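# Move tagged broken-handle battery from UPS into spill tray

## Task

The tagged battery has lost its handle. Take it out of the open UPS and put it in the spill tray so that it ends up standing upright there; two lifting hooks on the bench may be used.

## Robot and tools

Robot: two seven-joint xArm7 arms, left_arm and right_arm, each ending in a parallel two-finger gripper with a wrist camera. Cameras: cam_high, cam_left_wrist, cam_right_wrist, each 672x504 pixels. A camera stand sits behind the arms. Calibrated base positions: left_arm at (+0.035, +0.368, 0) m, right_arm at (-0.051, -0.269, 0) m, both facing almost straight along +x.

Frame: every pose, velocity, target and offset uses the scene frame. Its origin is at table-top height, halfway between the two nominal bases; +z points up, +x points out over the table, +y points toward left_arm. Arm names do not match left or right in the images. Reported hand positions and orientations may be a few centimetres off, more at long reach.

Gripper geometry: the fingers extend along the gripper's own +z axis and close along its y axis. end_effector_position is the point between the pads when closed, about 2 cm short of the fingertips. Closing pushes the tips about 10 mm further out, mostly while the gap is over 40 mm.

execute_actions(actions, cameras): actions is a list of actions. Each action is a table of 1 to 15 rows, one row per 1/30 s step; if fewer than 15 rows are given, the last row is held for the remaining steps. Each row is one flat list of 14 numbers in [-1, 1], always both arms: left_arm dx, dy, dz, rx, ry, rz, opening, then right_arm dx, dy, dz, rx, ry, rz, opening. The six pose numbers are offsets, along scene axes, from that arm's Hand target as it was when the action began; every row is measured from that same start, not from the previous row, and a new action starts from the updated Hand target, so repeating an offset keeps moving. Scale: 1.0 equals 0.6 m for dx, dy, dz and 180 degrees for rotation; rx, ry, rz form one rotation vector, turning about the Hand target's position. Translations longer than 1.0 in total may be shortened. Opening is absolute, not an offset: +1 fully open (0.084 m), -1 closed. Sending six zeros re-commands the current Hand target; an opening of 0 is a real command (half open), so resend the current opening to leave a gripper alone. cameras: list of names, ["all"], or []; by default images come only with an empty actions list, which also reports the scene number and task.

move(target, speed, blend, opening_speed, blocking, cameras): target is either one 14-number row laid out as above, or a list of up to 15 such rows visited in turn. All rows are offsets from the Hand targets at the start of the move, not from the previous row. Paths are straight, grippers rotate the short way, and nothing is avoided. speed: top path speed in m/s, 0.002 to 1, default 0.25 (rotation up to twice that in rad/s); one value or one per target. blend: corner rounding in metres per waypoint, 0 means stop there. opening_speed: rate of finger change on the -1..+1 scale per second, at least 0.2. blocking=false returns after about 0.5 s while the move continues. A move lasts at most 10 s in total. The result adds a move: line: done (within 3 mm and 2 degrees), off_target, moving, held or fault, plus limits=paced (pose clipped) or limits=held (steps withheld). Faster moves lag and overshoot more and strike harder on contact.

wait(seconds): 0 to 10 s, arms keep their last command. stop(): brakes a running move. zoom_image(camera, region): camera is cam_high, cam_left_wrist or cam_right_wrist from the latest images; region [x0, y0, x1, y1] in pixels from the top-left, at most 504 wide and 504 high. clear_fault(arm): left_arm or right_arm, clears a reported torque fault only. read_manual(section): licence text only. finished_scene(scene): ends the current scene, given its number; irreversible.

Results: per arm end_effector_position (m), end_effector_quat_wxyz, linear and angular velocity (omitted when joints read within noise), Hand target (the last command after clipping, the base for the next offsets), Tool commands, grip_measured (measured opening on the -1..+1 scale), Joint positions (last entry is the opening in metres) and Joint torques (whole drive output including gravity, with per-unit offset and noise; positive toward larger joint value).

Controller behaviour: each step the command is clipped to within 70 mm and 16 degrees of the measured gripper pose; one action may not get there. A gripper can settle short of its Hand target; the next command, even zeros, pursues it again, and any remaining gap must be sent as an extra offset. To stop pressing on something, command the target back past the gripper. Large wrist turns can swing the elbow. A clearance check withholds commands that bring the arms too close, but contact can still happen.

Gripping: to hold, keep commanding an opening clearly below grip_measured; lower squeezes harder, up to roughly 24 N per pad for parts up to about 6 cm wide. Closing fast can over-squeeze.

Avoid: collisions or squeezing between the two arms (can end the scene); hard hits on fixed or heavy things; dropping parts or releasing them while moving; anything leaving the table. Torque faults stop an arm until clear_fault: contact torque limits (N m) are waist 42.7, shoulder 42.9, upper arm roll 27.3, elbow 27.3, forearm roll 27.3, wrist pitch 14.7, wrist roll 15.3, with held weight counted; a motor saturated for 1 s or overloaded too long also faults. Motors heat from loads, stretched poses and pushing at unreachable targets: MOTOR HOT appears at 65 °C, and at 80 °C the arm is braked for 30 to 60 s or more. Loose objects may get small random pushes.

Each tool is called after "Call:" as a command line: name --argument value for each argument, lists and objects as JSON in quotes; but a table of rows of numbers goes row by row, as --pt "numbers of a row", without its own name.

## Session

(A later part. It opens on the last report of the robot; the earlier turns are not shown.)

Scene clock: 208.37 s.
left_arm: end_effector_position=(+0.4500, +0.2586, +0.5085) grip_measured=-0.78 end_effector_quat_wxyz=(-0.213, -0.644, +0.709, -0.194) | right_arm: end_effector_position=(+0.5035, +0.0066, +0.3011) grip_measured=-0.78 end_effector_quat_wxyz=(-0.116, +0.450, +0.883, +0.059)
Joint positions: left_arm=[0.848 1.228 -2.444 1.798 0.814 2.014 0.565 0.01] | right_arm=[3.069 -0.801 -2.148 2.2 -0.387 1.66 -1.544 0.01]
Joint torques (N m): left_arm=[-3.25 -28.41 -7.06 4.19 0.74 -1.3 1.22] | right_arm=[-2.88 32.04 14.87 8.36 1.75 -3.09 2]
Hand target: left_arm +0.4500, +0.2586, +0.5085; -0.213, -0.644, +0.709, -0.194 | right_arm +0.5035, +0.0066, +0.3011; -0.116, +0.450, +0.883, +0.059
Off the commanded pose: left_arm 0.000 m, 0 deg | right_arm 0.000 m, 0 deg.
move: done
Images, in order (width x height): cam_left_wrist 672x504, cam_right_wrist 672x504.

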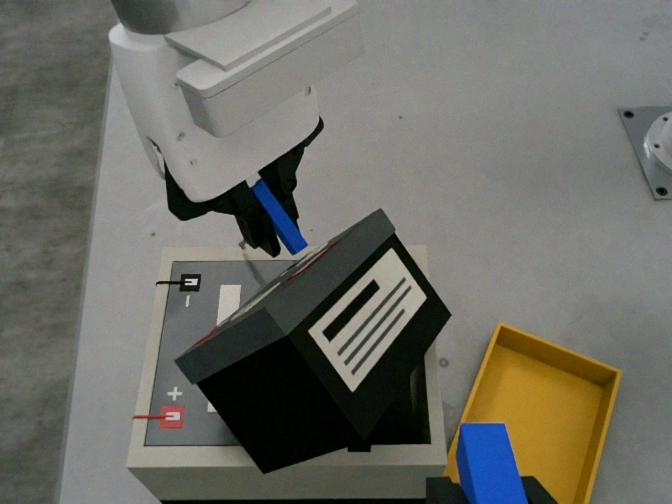

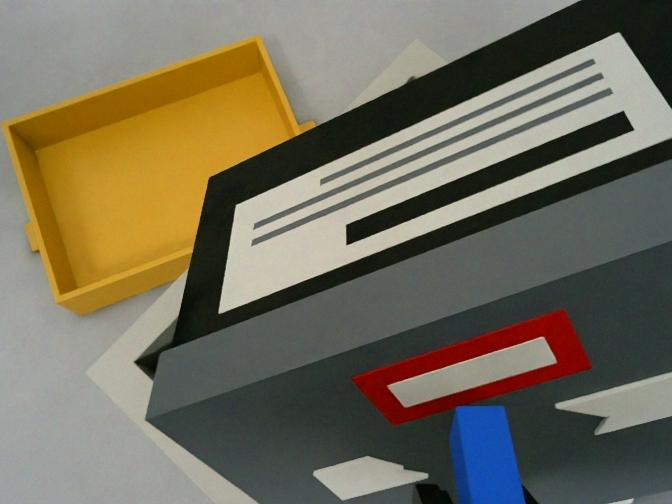

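Call:
move --pt "0 0 0 0 0 0 -1 -0.0128 0.0173 -0.0125 0 0 0 -1" --pt "0 0 0 0 0 0 -1 -0.0294 0.0275 -0.0081 0 0 0 -1" --speed 0.03 --blend '[0.003,0]' --cameras '["cam_left_wrist","cam_right_wrist"]'

Scene clock: 210.47 s.
left_arm: end_effector_position=(+0.4500, +0.2586, +0.5085) grip_measured=-0.78 end_effector_quat_wxyz=(-0.213, -0.644, +0.709, -0.194) | right_arm: end_effector_position=(+0.5005, +0.0172, +0.3149) grip_measured=-0.78 end_effector_quat_wxyz=(-0.106, +0.462, +0.877, +0.082)
Joint positions: left_arm=[0.848 1.228 -2.444 1.798 0.814 2.014 0.565 0.01] | right_arm=[3.032 -0.756 -2.121 2.133 -0.365 1.593 -1.503 0.01]
Joint torques (N m): left_arm=[-3.2 -28.43 -7.03 4.19 0.7 -1.25 1.21] | right_arm=[1.34 24.01 14.14 14.58 1.35 -0.6 -0.1]
Hand target: left_arm +0.4500, +0.2586, +0.5085; -0.213, -0.644, +0.709, -0.194 | right_arm +0.5005, +0.0172, +0.3150; -0.106, +0.462, +0.877, +0.082 (not the last commanded pose)
Tool commands: left_gripper/opening=-1.0 right_gripper/opening=-1.0
Off the commanded pose: left_arm 0.000 m, 0 deg | right_arm 0.024 m, 3 deg.
TORQUE FAULT: the external load on joint 4 (elbow) of the right arm reached its load limit, and that arm stopped. The contact can be on any part of that arm beyond that joint, not only on its tool. A torque fault puts only its own arm into a fault stop. The hold on joint 4 (elbow) of that arm was moved back by the arm itself, up to 3 degrees, as the stop began. That arm is still stopped at the end of this call. While its stop runs, that arm, its gripper or tool too, takes no new command.
CLEAR FAULT: the right arm stays stopped (state 4) until you call clear_fault(arm="right_arm").
End effector pose when the fault began: right_arm: position (+0.4867, +0.0228, +0.2972), quat_wxyz (-0.116, +0.451, +0.883, +0.060)
Joint positions when the fault began: right_arm=[3.032 -0.756 -2.121 2.081 -0.364 1.594 -1.503 0.01]
move: fault (right_arm)
Images, in order (width x height): cam_left_wrist 672x504, cam_right_wrist 672x504.

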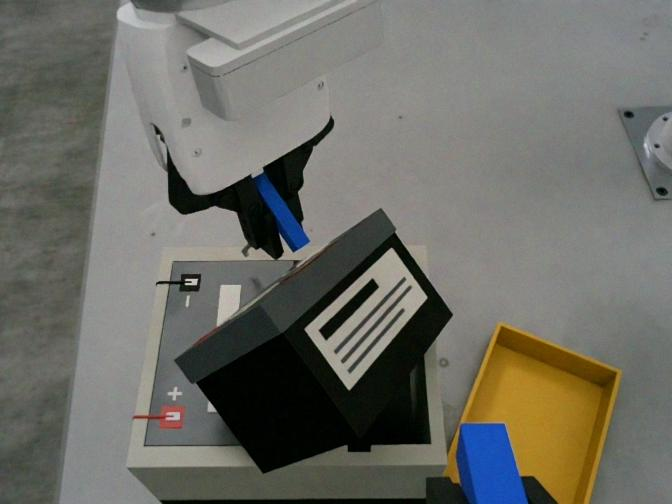

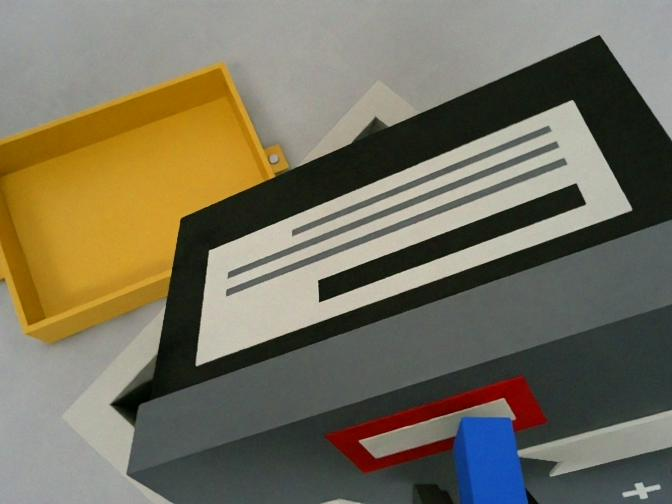

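Call:
clear_fault --arm "right_arm"

Call:
move --target '[0,0,0,0,0,0,-1,0.04,-0.045,0.06,0,0,0,-1]' --speed 0.08 --cameras '["cam_left_wrist","cam_right_wrist"]'

Call:
zoom_image --camera "cam_left_wrist" --region '[120, 190, 460, 500]'

Scene clock: 211.50 s.
left_arm: end_effector_position=(+0.4500, +0.2586, +0.5085) grip_measured=-0.78 end_effector_quat_wxyz=(-0.213, -0.644, +0.709, -0.194) | right_arm: end_effector_position=(+0.5005, +0.0172, +0.3150) grip_measured=-0.78 end_effector_quat_wxyz=(-0.106, +0.462, +0.877, +0.082)
Joint positions: left_arm=[0.848 1.228 -2.444 1.798 0.814 2.014 0.565 0.01] | right_arm=[3.032 -0.756 -2.121 2.133 -0.365 1.593 -1.503 0.01]
Joint torques (N m): left_arm=[-3.13 -28.28 -7.07 4.13 0.69 -1.23 1.18] | right_arm=[1.11 23.96 14.27 14.54 1.33 -0.54 -0.06]
Hand target: left_arm +0.4500, +0.2586, +0.5085; -0.213, -0.644, +0.709, -0.194 | right_arm +0.5005, +0.0172, +0.3150; -0.106, +0.462, +0.877, +0.082 (not the last commanded pose)
Tool commands: left_gripper/opening=-1.0 right_gripper/opening=-1.0
Off the commanded pose: left_arm 0.000 m, 0 deg | right_arm 0.024 m, 3 deg.
TORQUE FAULT, CONTINUED: the right arm's stop, for the torque fault of joint 4 (elbow) that an earlier result reported, is over. The call counts as one of the actions that you can send in this scene. The hold on joint 4 (elbow) of that arm was moved back by the arm itself, up to 3 degrees, as the stop began. That arm's target is now where it stood when the stop ended, not its last command. That arm's gripper keeps its grip as last carried out, and that arm accepts commands again: back off and push less far.
CLEAR FAULT: your call cleared the right arm's torque fault. If a joint's load stays at its limit, that arm stops again at once.

Scene clock: 212.90 s.
left_arm: end_effector_position=(+0.4500, +0.2586, +0.5085) grip_measured=-0.78 end_effector_quat_wxyz=(-0.213, -0.644, +0.709, -0.194) | right_arm: end_effector_position=(+0.5242, -0.0098, +0.3508) grip_measured=-0.78 end_effector_quat_wxyz=(-0.106, +0.462, +0.877, +0.083)
Joint positions: left_arm=[0.848 1.228 -2.444 1.798 0.814 2.014 0.565 0.01] | right_arm=[3.241 -0.888 -2.209 2.615 -0.436 1.858 -1.593 0.01]
Joint torques (N m): left_arm=[-3.31 -28.27 -7.05 4.25 0.61 -1.19 1.17] | right_arm=[2.47 22.04 5.08 12.47 -0.71 0.02 -2.15]
Hand target: left_arm +0.4500, +0.2586, +0.5085; -0.213, -0.644, +0.709, -0.194 | right_arm +0.5245, -0.0098, +0.3510; -0.106, +0.462, +0.877, +0.082
Off the commanded pose: left_arm 0.000 m, 0 deg | right_arm 0.000 m, 0 deg.
move: done
Images, in order (width x height): cam_left_wrist 672x504, cam_right_wrist 672x504.

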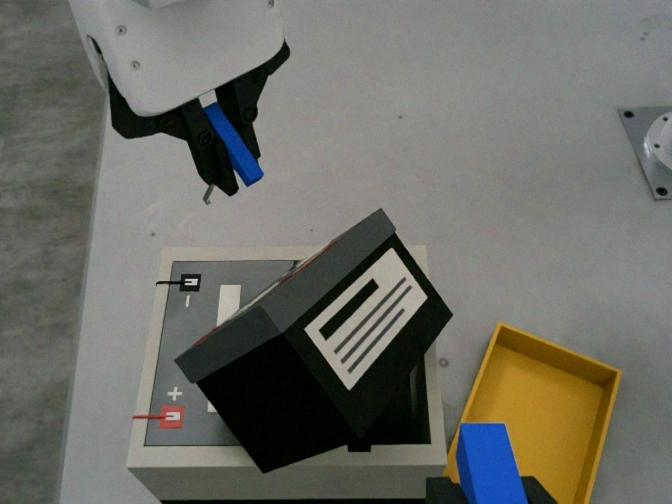

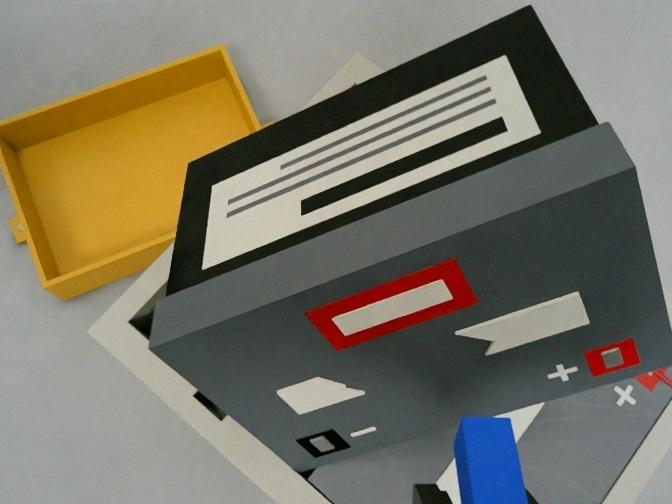

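Scaled by 1.482 from the camera's 672x504 image, which has a finer 960x720 frame.

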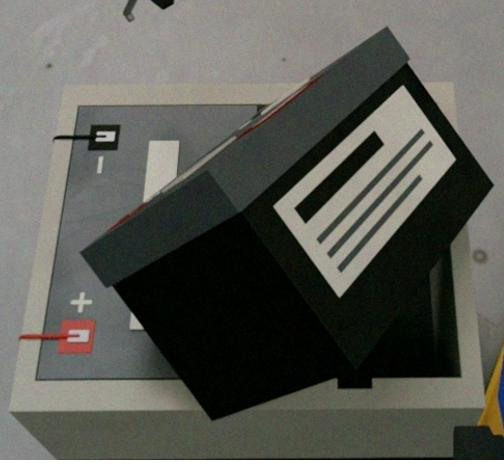

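Call:
move --target '[0,0,0,0,0,0,-1,0.034,-0.075,-0.0166,0.127,0.096,0,-1]' --speed 0.12 --cameras '["cam_left_wrist","cam_right_wrist"]'

Scene clock: 221.30 s.
left_arm: end_effector_position=(+0.4500, +0.2586, +0.5085) grip_measured=-0.78 end_effector_quat_wxyz=(-0.213, -0.644, +0.709, -0.194) | right_arm: end_effector_position=(+0.5440, -0.0548, +0.3406) grip_measured=-0.78 end_effector_quat_wxyz=(-0.298, +0.455, +0.809, +0.222)
Joint positions: left_arm=[0.848 1.228 -2.444 1.798 0.814 2.014 0.565 0.01] | right_arm=[3.038 -1.066 -2.095 2.707 -0.106 1.878 -1.645 0.01]
Joint torques (N m): left_arm=[-3.02 -28.28 -7.2 4.16 0.7 -1.16 1.18] | right_arm=[-2.08 27.28 6.43 10.31 2.51 -2.67 1.85]
Hand target: left_arm +0.4500, +0.2586, +0.5085; -0.213, -0.644, +0.709, -0.194 | right_arm +0.5449, -0.0548, +0.3410; -0.325, +0.439, +0.818, +0.183
Off the commanded pose: left_arm 0.000 m, 0 deg | right_arm 0.001 m, 6 deg.
elbow stopped short (right arm): the move would have taken joint 4 (elbow) straighter than the controller allows.
move: off_target (right_arm)
Images, in order (width x height): cam_left_wrist 672x504, cam_right_wrist 672x504.

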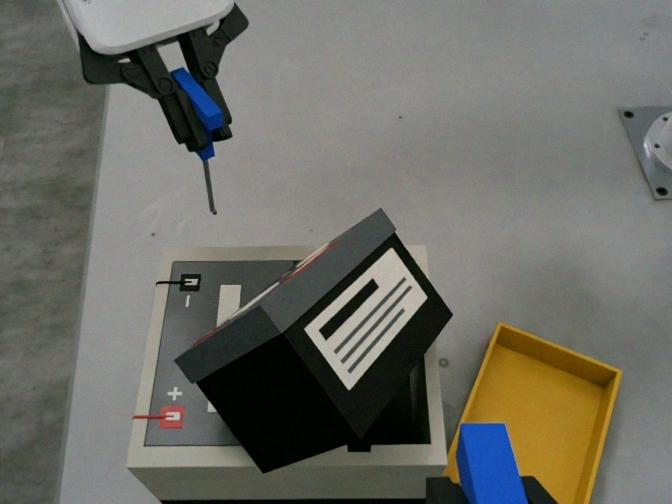

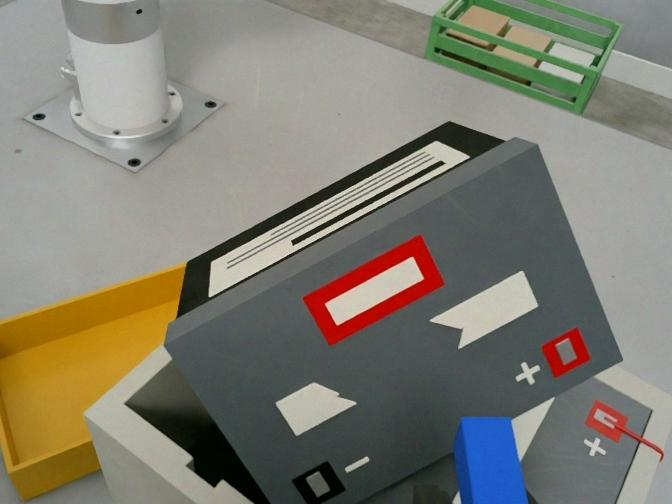

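Call:
move --target '[0,0,0,0,0,0,-1,-0.0587,0.0667,-0.0433,-0.0884,-0.0556,0.0146,-1]' --speed 0.1 --cameras '["cam_left_wrist","cam_right_wrist"]'

Call:
zoom_image --camera "cam_left_wrist" --region '[170, 130, 400, 300]'

Scene clock: 228.17 s.
left_arm: end_effector_position=(+0.4500, +0.2586, +0.5085) grip_measured=-0.78 end_effector_quat_wxyz=(-0.213, -0.644, +0.709, -0.194) | right_arm: end_effector_position=(+0.5097, -0.0148, +0.3150) grip_measured=-0.78 end_effector_quat_wxyz=(-0.193, +0.443, +0.870, +0.099)
Joint positions: left_arm=[0.848 1.228 -2.444 1.798 0.814 2.014 0.565 0.01] | right_arm=[3.055 -0.876 -2.159 2.364 -0.261 1.767 -1.618 0.01]
Joint torques (N m): left_arm=[-3.16 -28.09 -7.16 4.14 0.56 -1.25 1.25] | right_arm=[2.35 33.59 8.94 7.48 -0.61 -2.93 1.99]
Hand target: left_arm +0.4500, +0.2586, +0.5085; -0.213, -0.644, +0.709, -0.194 | right_arm +0.5097, -0.0148, +0.3150; -0.193, +0.443, +0.870, +0.098
Off the commanded pose: left_arm 0.000 m, 0 deg | right_arm 0.000 m, 0 deg.
move: done
Images, in order (width x height): cam_left_wrist 672x504, cam_right_wrist 672x504.

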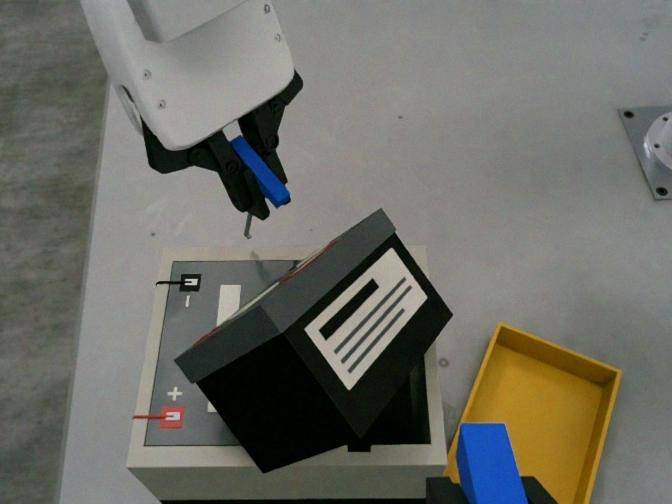

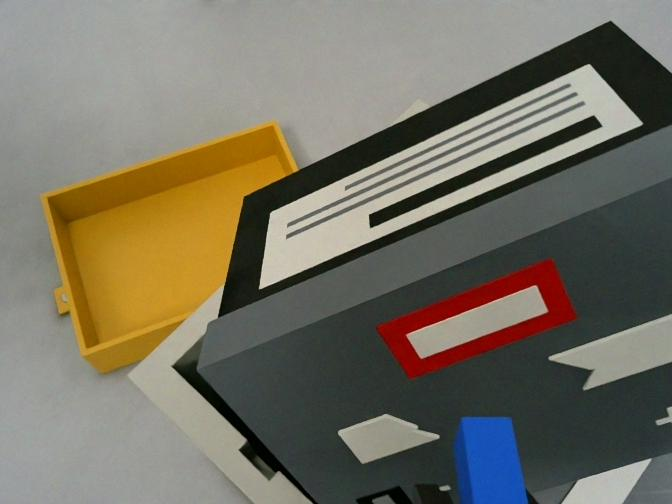

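Scaled by 2.191 from the camera's 672x504 image, which has a finer 960x720 frame.

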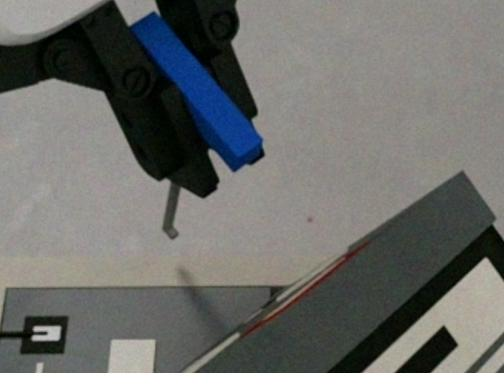

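Call:
move --target '[0,0,0,0,0,0,-1,-0.0343,0.0472,-0.0232,0,0,0,-1]' --speed 0.05 --cameras '["cam_left_wrist","cam_right_wrist"]'

Call:
zoom_image --camera "cam_left_wrist" --region '[170, 130, 400, 300]'

Scene clock: 230.13 s.
left_arm: end_effector_position=(+0.4500, +0.2586, +0.5085) grip_measured=-0.78 end_effector_quat_wxyz=(-0.213, -0.644, +0.709, -0.194) | right_arm: end_effector_position=(+0.4891, +0.0136, +0.3012) grip_measured=-0.78 end_effector_quat_wxyz=(-0.193, +0.443, +0.870, +0.099)
Joint positions: left_arm=[0.848 1.228 -2.444 1.798 0.814 2.014 0.565 0.01] | right_arm=[2.988 -0.809 -2.121 2.141 -0.228 1.63 -1.57 0.01]
Joint torques (N m): left_arm=[-3 -28.3 -7.07 4.13 0.57 -1.21 1.15] | right_arm=[-3.06 24.42 9.21 3.88 0.69 -2.67 1.73]
Hand target: left_arm +0.4500, +0.2586, +0.5085; -0.213, -0.644, +0.709, -0.194 | right_arm +0.4891, +0.0135, +0.3011; -0.193, +0.443, +0.870, +0.098
Off the commanded pose: left_arm 0.000 m, 0 deg | right_arm 0.000 m, 0 deg.
move: done
Images, in order (width x height): cam_left_wrist 672x504, cam_right_wrist 672x504.

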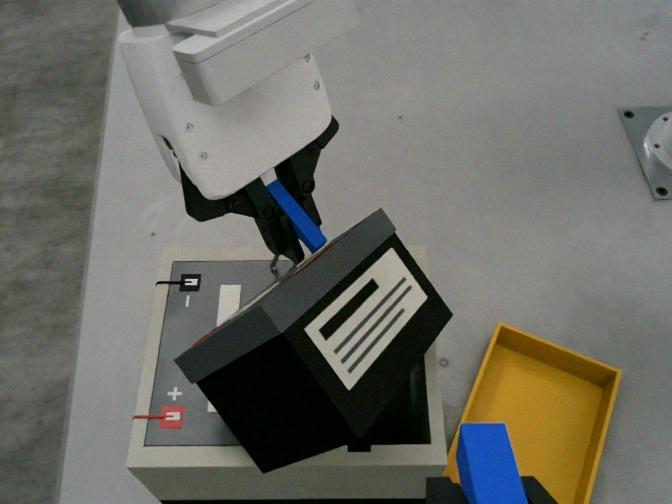

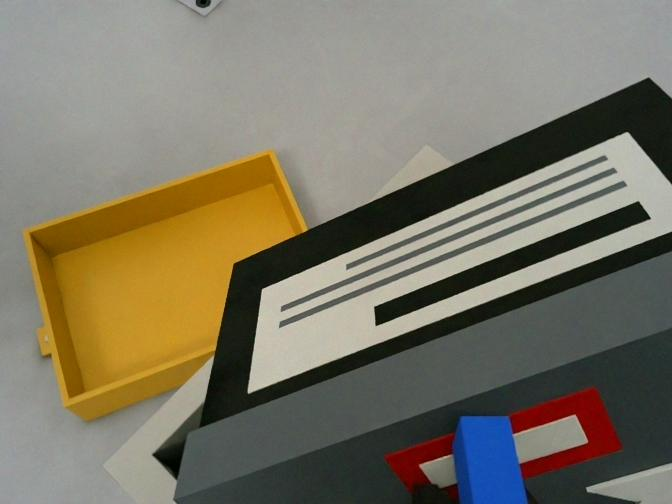

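Scaled by 2.191 from the camera's 672x504 image, which has a finer 960x720 frame.

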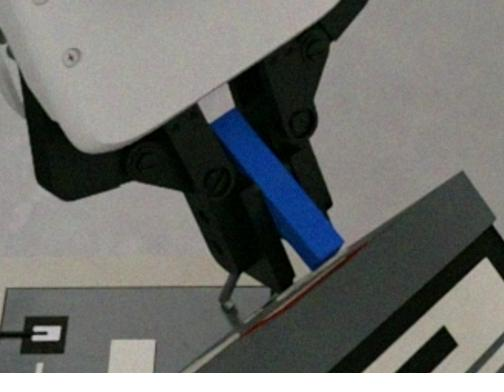

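Call:
move --pt "0 0 0 0 0 0 -1 0 0 0.0217 0 0 0 -1" --pt "0 0 0 0 0 0 -1 -0.0157 0.0216 0.0217 0 0 0 -1" --speed 0.04 --cameras '["cam_left_wrist","cam_right_wrist"]'

Call:
zoom_image --camera "cam_left_wrist" --region '[170, 130, 400, 300]'

Scene clock: 231.97 s.
left_arm: end_effector_position=(+0.4500, +0.2586, +0.5085) grip_measured=-0.78 end_effector_quat_wxyz=(-0.213, -0.644, +0.709, -0.194) | right_arm: end_effector_position=(+0.4800, +0.0261, +0.3146) grip_measured=-0.78 end_effector_quat_wxyz=(-0.193, +0.443, +0.870, +0.099)
Joint positions: left_arm=[0.848 1.228 -2.444 1.798 0.814 2.014 0.565 0.01] | right_arm=[3.01 -0.792 -2.114 2.152 -0.22 1.643 -1.542 0.01]
Joint torques (N m): left_arm=[-3.22 -28.22 -7.17 4.05 0.56 -1.22 1.27] | right_arm=[16.91 14.46 22.5 -10.62 5.01 -2.91 2.28]
Hand target: left_arm +0.4500, +0.2586, +0.5085; -0.213, -0.644, +0.709, -0.194 | right_arm +0.4797, +0.0265, +0.3141; -0.193, +0.443, +0.870, +0.098
Off the commanded pose: left_arm 0.000 m, 0 deg | right_arm 0.001 m, 0 deg.
move: done
Images, in order (width x height): cam_left_wrist 672x504, cam_right_wrist 672x504.

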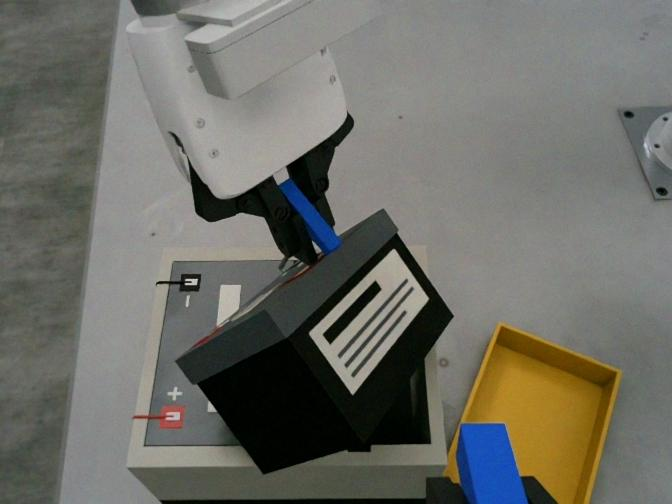

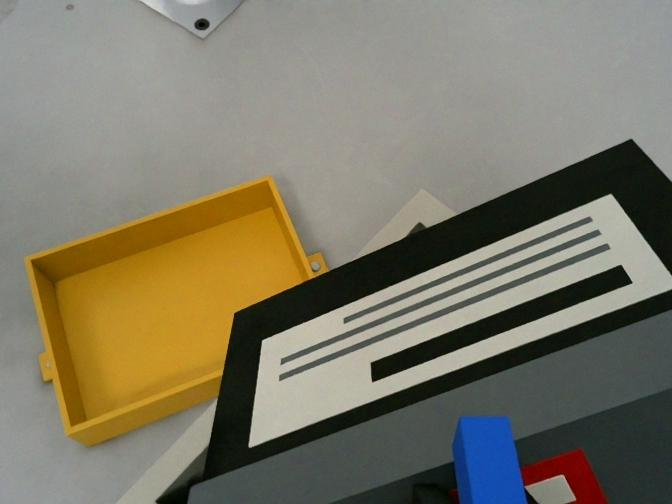

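Scaled by 2.191 from the camera's 672x504 image, which has a finer 960x720 frame.

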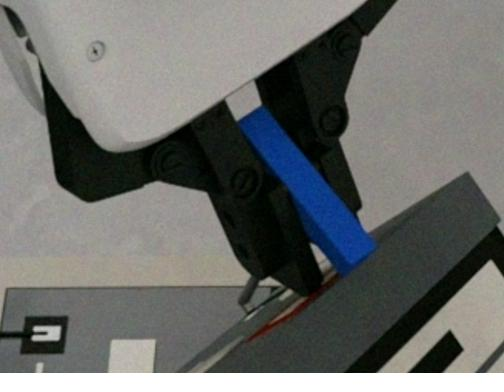

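Call:
move --target '[0,0,0,0,0,0,-1,-0.0100,0.0132,0.005,0,0,0,-1]' --speed 0.03 --cameras '["cam_left_wrist","cam_right_wrist"]'

Call:
zoom_image --camera "cam_left_wrist" --region '[120, 190, 460, 500]'

Scene clock: 233.57 s.
left_arm: end_effector_position=(+0.4500, +0.2586, +0.5085) grip_measured=-0.78 end_effector_quat_wxyz=(-0.213, -0.644, +0.709, -0.194) | right_arm: end_effector_position=(+0.4879, +0.0277, +0.3355) grip_measured=-0.78 end_effector_quat_wxyz=(-0.183, +0.453, +0.864, +0.121)
Joint positions: left_arm=[0.848 1.228 -2.444 1.798 0.814 2.014 0.565 0.01] | right_arm=[3.012 -0.781 -2.107 2.19 -0.215 1.633 -1.526 0.01]
Joint torques (N m): left_arm=[-3.17 -28.25 -7.22 4.17 0.5 -1.18 1.21] | right_arm=[1.26 23.1 12.71 14.18 0.89 -1.26 -0.08]
Hand target: left_arm +0.4500, +0.2586, +0.5085; -0.213, -0.644, +0.709, -0.194 | right_arm +0.4879, +0.0277, +0.3355; -0.183, +0.453, +0.864, +0.121 (not the last commanded pose)
Tool commands: left_gripper/opening=-1.0 right_gripper/opening=-1.0
Off the commanded pose: left_arm 0.000 m, 0 deg | right_arm 0.024 m, 3 deg.
TORQUE FAULT: the external load on joint 4 (elbow) of the right arm reached its load limit, and that arm stopped. The contact can be on any part of that arm beyond that joint, not only on its tool. A torque fault puts only its own arm into a fault stop. That arm's remaining commands of this call were not run. The hold on joint 4 (elbow) of that arm was moved back by the arm itself, up to 3 degrees, as the stop began. That arm is still stopped at the end of this call. While its stop runs, that arm, its gripper or tool too, takes no new command.
CLEAR FAULT: the right arm stays stopped (state 4) until you call clear_fault(arm="right_arm").
End effector pose when the fault began: right_arm: position (+0.4745, +0.0339, +0.3180), quat_wxyz (-0.193, +0.443, +0.870, +0.100)
Joint positions when the fault began: right_arm=[3.013 -0.781 -2.107 2.138 -0.214 1.633 -1.526 0.01]
move: fault (right_arm)
Images, in order (width x height): cam_left_wrist 672x504, cam_right_wrist 672x504.

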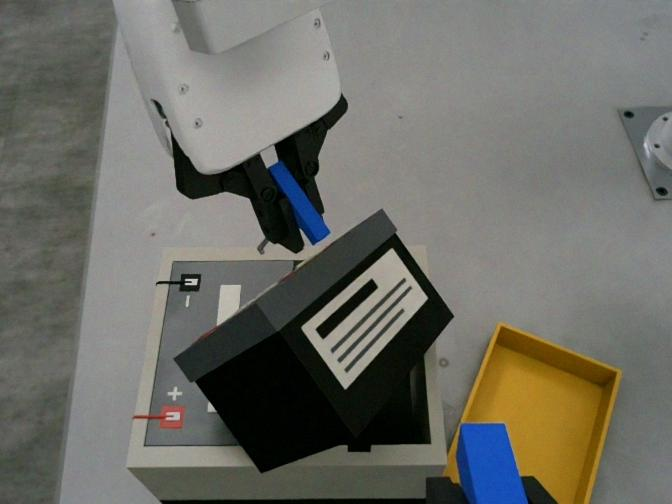

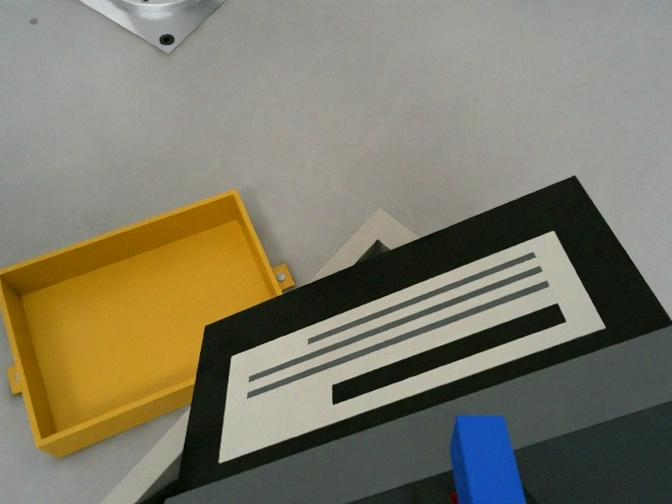

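Scaled by 1.482 from the camera's 672x504 image, which has a finer 960x720 frame.

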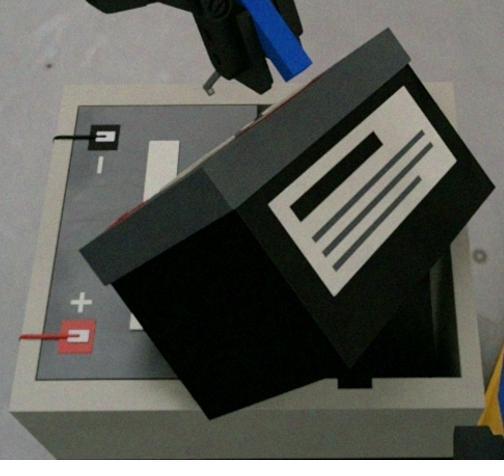

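Call:
clear_fault --arm "right_arm"

Call:
move --pt "0 0 0 0 0 0 -1 0.008 -0.028 -0.02 -0.0117 -0.0118 0.0146 -1" --pt "0 0 0 0 0 0 -1 -0.0107 -0.0052 -0.042 -0.0117 -0.0118 0.0146 -1" --speed 0.05 --cameras '["cam_left_wrist"]'

Call:
zoom_image --camera "cam_left_wrist" --region '[120, 190, 460, 500]'

Scene clock: 235.67 s.
left_arm: end_effector_position=(+0.4500, +0.2586, +0.5085) grip_measured=-0.78 end_effector_quat_wxyz=(-0.213, -0.644, +0.709, -0.194) | right_arm: end_effector_position=(+0.4880, +0.0277, +0.3355) grip_measured=-0.78 end_effector_quat_wxyz=(-0.183, +0.453, +0.864, +0.121)
Joint positions: left_arm=[0.848 1.228 -2.444 1.798 0.814 2.014 0.565 0.01] | right_arm=[3.012 -0.781 -2.107 2.19 -0.215 1.633 -1.526 0.01]
Joint torques (N m): left_arm=[-3.16 -28.25 -7.16 4.1 0.49 -1.19 1.23] | right_arm=[1.14 23.24 12.79 14.15 1.03 -1.22 0]
Hand target: left_arm +0.4500, +0.2586, +0.5085; -0.213, -0.644, +0.709, -0.194 | right_arm +0.4880, +0.0277, +0.3355; -0.183, +0.453, +0.864, +0.121 (not the last commanded pose)
Tool commands: left_gripper/opening=-1.0 right_gripper/opening=-1.0
Off the commanded pose: left_arm 0.000 m, 0 deg | right_arm 0.024 m, 3 deg.
TORQUE FAULT, CONTINUED: the right arm's stop, for the torque fault of joint 4 (elbow) that an earlier result reported, is over. The call counts as one of the actions that you can send in this scene. The hold on joint 4 (elbow) of that arm was moved back by the arm itself, up to 3 degrees, as the stop began. That arm's target is now where it stood when the stop ended, not its last command. That arm's gripper keeps its grip as last carried out, and that arm accepts commands again: back off and push less far.
CLEAR FAULT: your call cleared the right arm's torque fault. If a joint's load stays at its limit, that arm stops again at once.

Scene clock: 237.43 s.
left_arm: end_effector_position=(+0.4500, +0.2586, +0.5085) grip_measured=-0.78 end_effector_quat_wxyz=(-0.213, -0.644, +0.709, -0.194) | right_arm: end_effector_position=(+0.4819, +0.0244, +0.3108) grip_measured=-0.78 end_effector_quat_wxyz=(-0.161, +0.434, +0.879, +0.110)
Joint positions: left_arm=[0.848 1.228 -2.444 1.798 0.814 2.014 0.565 0.01] | right_arm=[2.949 -0.737 -2.094 2.032 -0.233 1.544 -1.572 0.01]
Joint torques (N m): left_arm=[-3.06 -28.02 -7.23 4.13 0.62 -1.19 1.19] | right_arm=[12.38 15.27 20.63 -10.63 4.01 0.26 2.01]
Hand target: left_arm +0.4500, +0.2586, +0.5085; -0.213, -0.644, +0.709, -0.194 | right_arm +0.4815, +0.0246, +0.3103; -0.161, +0.434, +0.880, +0.110
Off the commanded pose: left_arm 0.000 m, 0 deg | right_arm 0.001 m, 0 deg.
move: done
Images, in order (width x height): cam_left_wrist 672x504.

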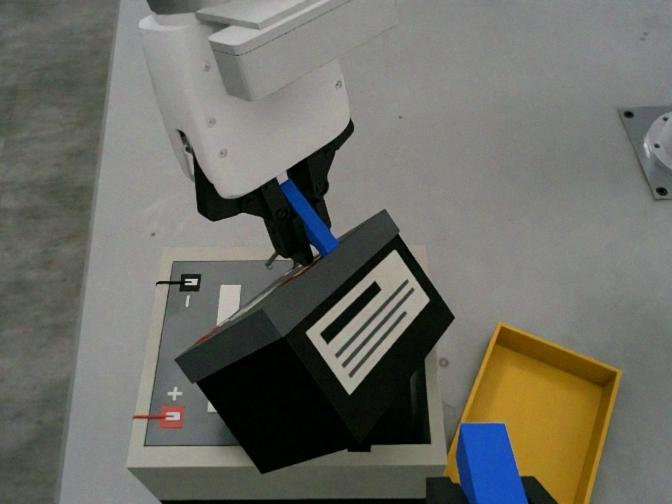

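Scaled by 1.482 from the camera's 672x504 image, which has a finer 960x720 frame.

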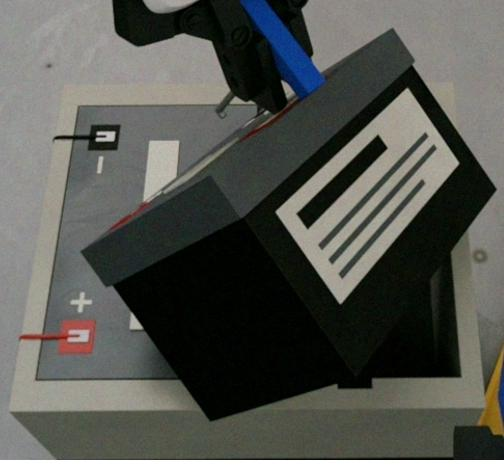

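Call:
move --target '[0,0,0,0,0,0,-1,-0.0041,0.0055,0.0048,0,0,0,-1]' --speed 0.03

Call:
move --target '[0,0,0,0,0,0,-1,-0.0041,0.0055,0.0048,0,0,0,-1]' --speed 0.03 --cameras '["cam_left_wrist"]'

Call:
zoom_image --camera "cam_left_wrist" --region '[120, 190, 460, 500]'

Scene clock: 238.50 s.
left_arm: end_effector_position=(+0.4500, +0.2586, +0.5085) grip_measured=-0.78 end_effector_quat_wxyz=(-0.213, -0.644, +0.709, -0.194) | right_arm: end_effector_position=(+0.4792, +0.0279, +0.3132) grip_measured=-0.78 end_effector_quat_wxyz=(-0.161, +0.434, +0.880, +0.110)
Joint positions: left_arm=[0.848 1.228 -2.444 1.798 0.814 2.014 0.565 0.01] | right_arm=[2.954 -0.733 -2.092 2.032 -0.231 1.546 -1.565 0.01]
Joint torques (N m): left_arm=[-3.04 -28.1 -7.08 4.1 0.61 -1.22 1.2] | right_arm=[15.92 16.33 19.78 -6.4 4.04 5.59 1.94]
Hand target: left_arm +0.4500, +0.2586, +0.5085; -0.213, -0.644, +0.709, -0.194 | right_arm +0.4791, +0.0279, +0.3132; -0.161, +0.434, +0.880, +0.110
Off the commanded pose: left_arm 0.000 m, 0 deg | right_arm 0.000 m, 0 deg.
move: done

Scene clock: 239.20 s.
left_arm: end_effector_position=(+0.4500, +0.2586, +0.5085) grip_measured=-0.78 end_effector_quat_wxyz=(-0.213, -0.644, +0.709, -0.194) | right_arm: end_effector_position=(+0.4766, +0.0312, +0.3159) grip_measured=-0.78 end_effector_quat_wxyz=(-0.161, +0.434, +0.880, +0.109)
Joint positions: left_arm=[0.848 1.228 -2.444 1.798 0.814 2.014 0.565 0.01] | right_arm=[2.959 -0.729 -2.09 2.034 -0.23 1.549 -1.558 0.01]
Joint torques (N m): left_arm=[-3.12 -28.17 -7.18 4.13 0.48 -1.24 1.21] | right_arm=[10.94 22.07 19.25 1.14 3.45 4.52 1.71]
Hand target: left_arm +0.4500, +0.2586, +0.5085; -0.213, -0.644, +0.709, -0.194 | right_arm +0.4766, +0.0312, +0.3160; -0.161, +0.434, +0.880, +0.110
Off the commanded pose: left_arm 0.000 m, 0 deg | right_arm 0.000 m, 0 deg.
move: done
Images, in order (width x height): cam_left_wrist 672x504.

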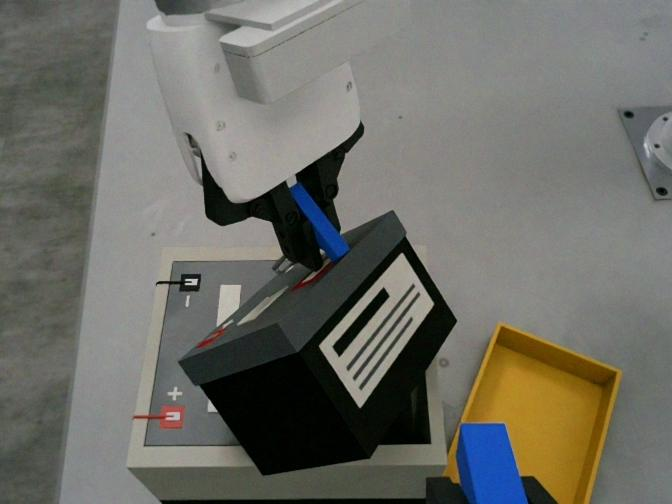

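Scaled by 1.482 from the camera's 672x504 image, which has a finer 960x720 frame.

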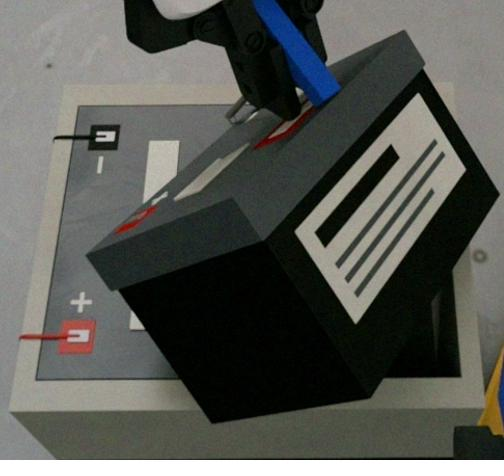

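Call:
move --target '[0,0,0,0,0,0,-1,-0.0095,0.0122,0.0065,0,0,0,-1]' --speed 0.03

Call:
move --target '[0,0,0,0,0,0,-1,-0.0098,0.0127,0.0047,0,0,0,-1]' --speed 0.03 --cameras '["cam_left_wrist"]'

Call:
zoom_image --camera "cam_left_wrist" --region '[120, 190, 460, 500]'

Scene clock: 240.50 s.
left_arm: end_effector_position=(+0.4500, +0.2586, +0.5085) grip_measured=-0.78 end_effector_quat_wxyz=(-0.213, -0.644, +0.709, -0.194) | right_arm: end_effector_position=(+0.4710, +0.0385, +0.3199) grip_measured=-0.78 end_effector_quat_wxyz=(-0.161, +0.434, +0.880, +0.110)
Joint positions: left_arm=[0.848 1.228 -2.444 1.798 0.814 2.014 0.565 0.01] | right_arm=[2.965 -0.72 -2.084 2.027 -0.225 1.546 -1.543 0.01]
Joint torques (N m): left_arm=[-3.02 -27.99 -7.19 4.22 0.57 -1.22 1.18] | right_arm=[10.65 22.7 20.33 -3.65 3.89 0.87 1.94]
Hand target: left_arm +0.4500, +0.2586, +0.5085; -0.213, -0.644, +0.709, -0.194 | right_arm +0.4709, +0.0385, +0.3199; -0.161, +0.434, +0.880, +0.110
Off the commanded pose: left_arm 0.000 m, 0 deg | right_arm 0.000 m, 0 deg.
move: done

Scene clock: 241.23 s.
left_arm: end_effector_position=(+0.4500, +0.2586, +0.5085) grip_measured=-0.78 end_effector_quat_wxyz=(-0.213, -0.644, +0.709, -0.194) | right_arm: end_effector_position=(+0.4651, +0.0461, +0.3228) grip_measured=-0.78 end_effector_quat_wxyz=(-0.161, +0.434, +0.880, +0.110)
Joint positions: left_arm=[0.848 1.228 -2.444 1.798 0.814 2.014 0.565 0.01] | right_arm=[2.971 -0.71 -2.079 2.016 -0.22 1.54 -1.528 0.01]
Joint torques (N m): left_arm=[-3.05 -28.11 -7.21 4.06 0.49 -1.21 1.16] | right_arm=[10.04 19.58 16.25 -5.52 3.09 1.16 1.83]
Hand target: left_arm +0.4500, +0.2586, +0.5085; -0.213, -0.644, +0.709, -0.194 | right_arm +0.4650, +0.0461, +0.3228; -0.161, +0.434, +0.880, +0.110
Off the commanded pose: left_arm 0.000 m, 0 deg | right_arm 0.000 m, 0 deg.
move: done
Images, in order (width x height): cam_left_wrist 672x504.

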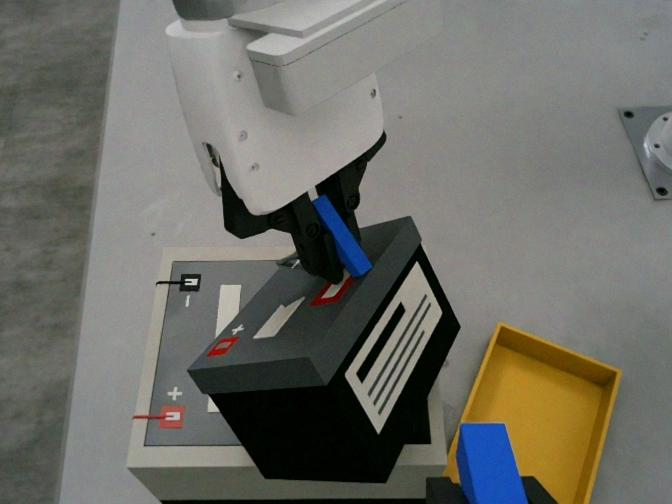

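Scaled by 1.482 from the camera's 672x504 image, which has a finer 960x720 frame.

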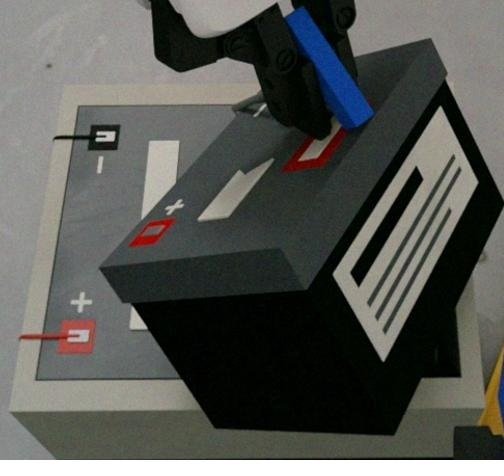

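Call:
move --target '[0,0,0,0,0,0,-1,-0.0061,0.0079,0.0012,0,0,0,-1]' --speed 0.03 --cameras '["cam_left_wrist","cam_right_wrist","cam_high"]'

Call:
zoom_image --camera "cam_left_wrist" --region '[120, 190, 460, 500]'

Call:
zoom_image --camera "cam_high" --region '[280, 150, 460, 360]'

Scene clock: 242.43 s.
left_arm: end_effector_position=(+0.4500, +0.2586, +0.5085) grip_measured=-0.78 end_effector_quat_wxyz=(-0.213, -0.644, +0.709, -0.194) | right_arm: end_effector_position=(+0.4616, +0.0508, +0.3238) grip_measured=-0.78 end_effector_quat_wxyz=(-0.161, +0.434, +0.880, +0.110)
Joint positions: left_arm=[0.848 1.228 -2.444 1.798 0.814 2.014 0.565 0.01] | right_arm=[2.974 -0.704 -2.076 2.007 -0.218 1.533 -1.52 0.01]
Joint torques (N m): left_arm=[-2.94 -28.24 -7.15 4.17 0.6 -1.26 1.18] | right_arm=[10.28 15.44 11.76 -9.28 2.15 1.76 1.89]
Hand target: left_arm +0.4500, +0.2586, +0.5085; -0.213, -0.644, +0.709, -0.194 | right_arm +0.4614, +0.0509, +0.3235; -0.161, +0.434, +0.880, +0.110
Off the commanded pose: left_arm 0.000 m, 0 deg | right_arm 0.000 m, 0 deg.
move: done

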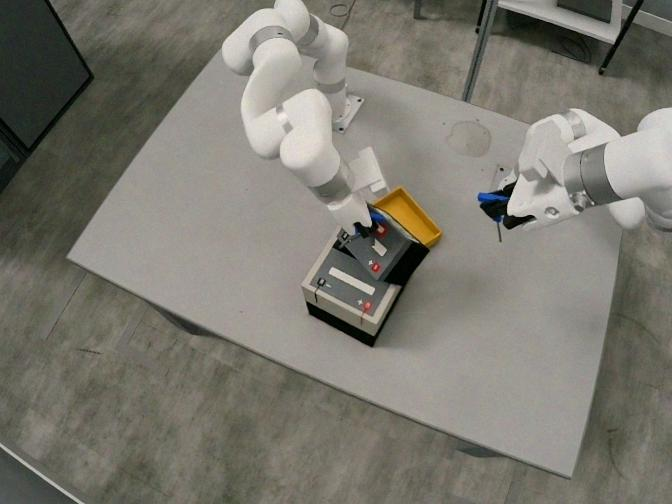

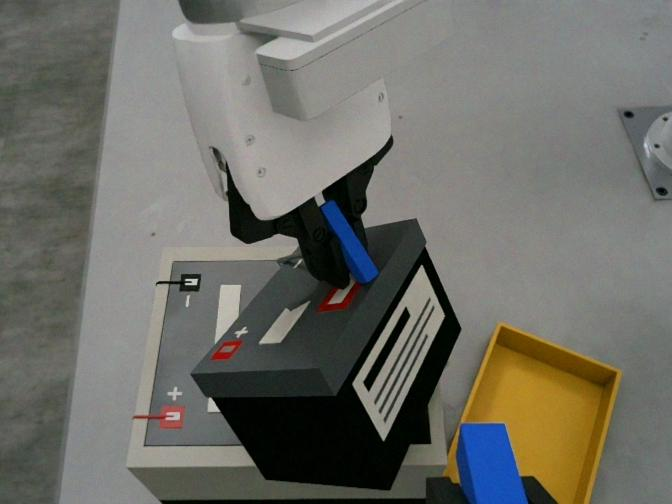

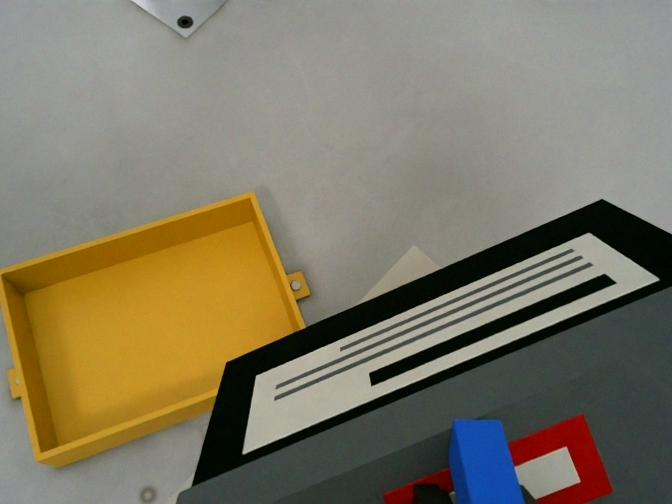

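Scaled by 1.482 from the camera's 672x504 image, which has a finer 960x720 frame.

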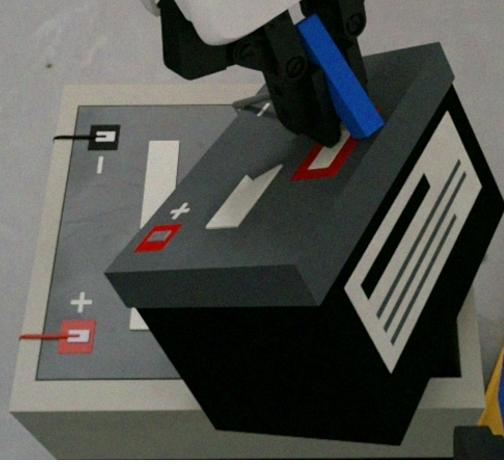

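Scaled by 2.400 from the camera's 672x504 image, which has a finer 960x720 frame.

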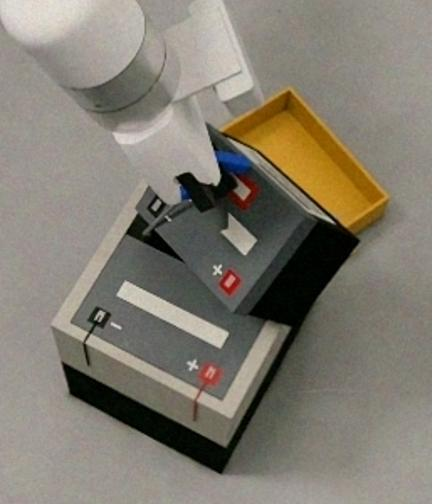

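Call:
move --target '[0,0,0,0,0,0,-1,-0.0100,0.0128,0.0030,0,0,0,-1]' --speed 0.03

Call:
move --target '[0,0,0,0,0,0,-1,-0.0051,0.0065,0.0010,0,0,0,-1]' --speed 0.03 --cameras '["cam_left_wrist","cam_right_wrist"]'

Call:
zoom_image --camera "cam_left_wrist" --region '[120, 190, 460, 504]'

Scene clock: 244.57 s.
left_arm: end_effector_position=(+0.4500, +0.2586, +0.5085) grip_measured=-0.78 end_effector_quat_wxyz=(-0.213, -0.644, +0.709, -0.194) | right_arm: end_effector_position=(+0.4554, +0.0585, +0.3252) grip_measured=-0.78 end_effector_quat_wxyz=(-0.161, +0.434, +0.880, +0.109)
Joint positions: left_arm=[0.848 1.228 -2.444 1.798 0.814 2.014 0.565 0.01] | right_arm=[2.979 -0.695 -2.071 1.993 -0.213 1.524 -1.505 0.01]
Joint torques (N m): left_arm=[-3.08 -27.95 -7.14 4.18 0.58 -1.22 1.2] | right_arm=[6.71 18.91 11.1 -3.5 1.69 1.29 1.92]
Hand target: left_arm +0.4500, +0.2586, +0.5085; -0.213, -0.644, +0.709, -0.194 | right_arm +0.4554, +0.0585, +0.3253; -0.161, +0.434, +0.880, +0.110
Off the commanded pose: left_arm 0.000 m, 0 deg | right_arm 0.000 m, 0 deg.
move: done

Scene clock: 245.27 s.
left_arm: end_effector_position=(+0.4500, +0.2586, +0.5085) grip_measured=-0.78 end_effector_quat_wxyz=(-0.213, -0.644, +0.709, -0.194) | right_arm: end_effector_position=(+0.4523, +0.0624, +0.3259) grip_measured=-0.78 end_effector_quat_wxyz=(-0.161, +0.434, +0.880, +0.110)
Joint positions: left_arm=[0.848 1.228 -2.444 1.798 0.814 2.014 0.565 0.01] | right_arm=[2.981 -0.691 -2.068 1.985 -0.211 1.519 -1.498 0.01]
Joint torques (N m): left_arm=[-2.95 -27.93 -7.21 4.12 0.4 -1.22 1.2] | right_arm=[5.81 20.84 12.5 -1.25 1.8 0.32 1.97]
Hand target: left_arm +0.4500, +0.2586, +0.5085; -0.213, -0.644, +0.709, -0.194 | right_arm +0.4523, +0.0624, +0.3259; -0.161, +0.434, +0.880, +0.110
Off the commanded pose: left_arm 0.000 m, 0 deg | right_arm 0.000 m, 0 deg.
move: done
Images, in order (width x height): cam_left_wrist 672x504, cam_right_wrist 672x504.

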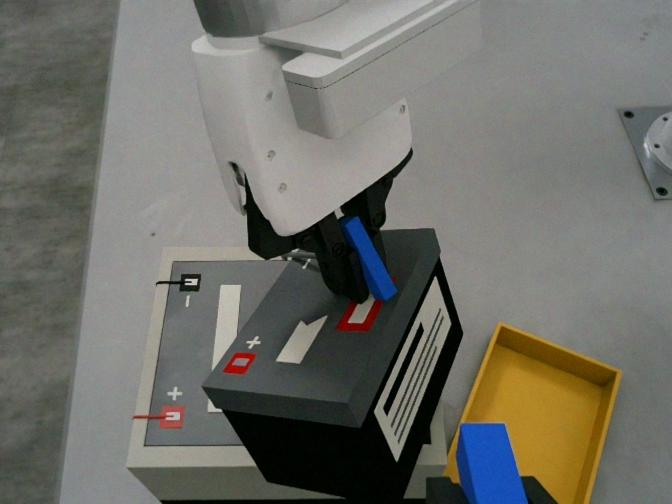

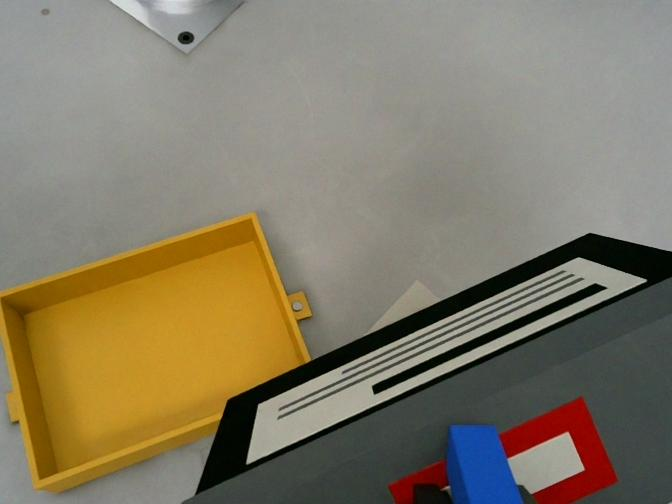

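Scaled by 1.482 from the camera's 672x504 image, which has a finer 960x720 frame.

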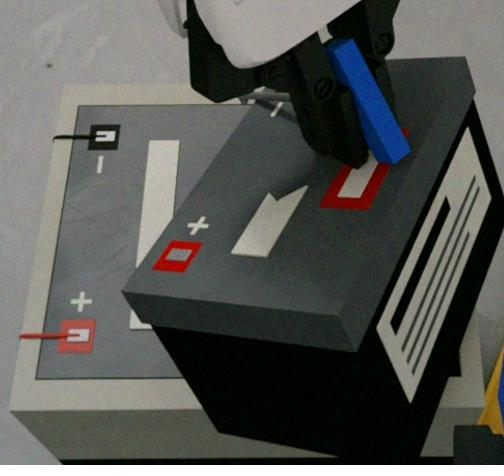

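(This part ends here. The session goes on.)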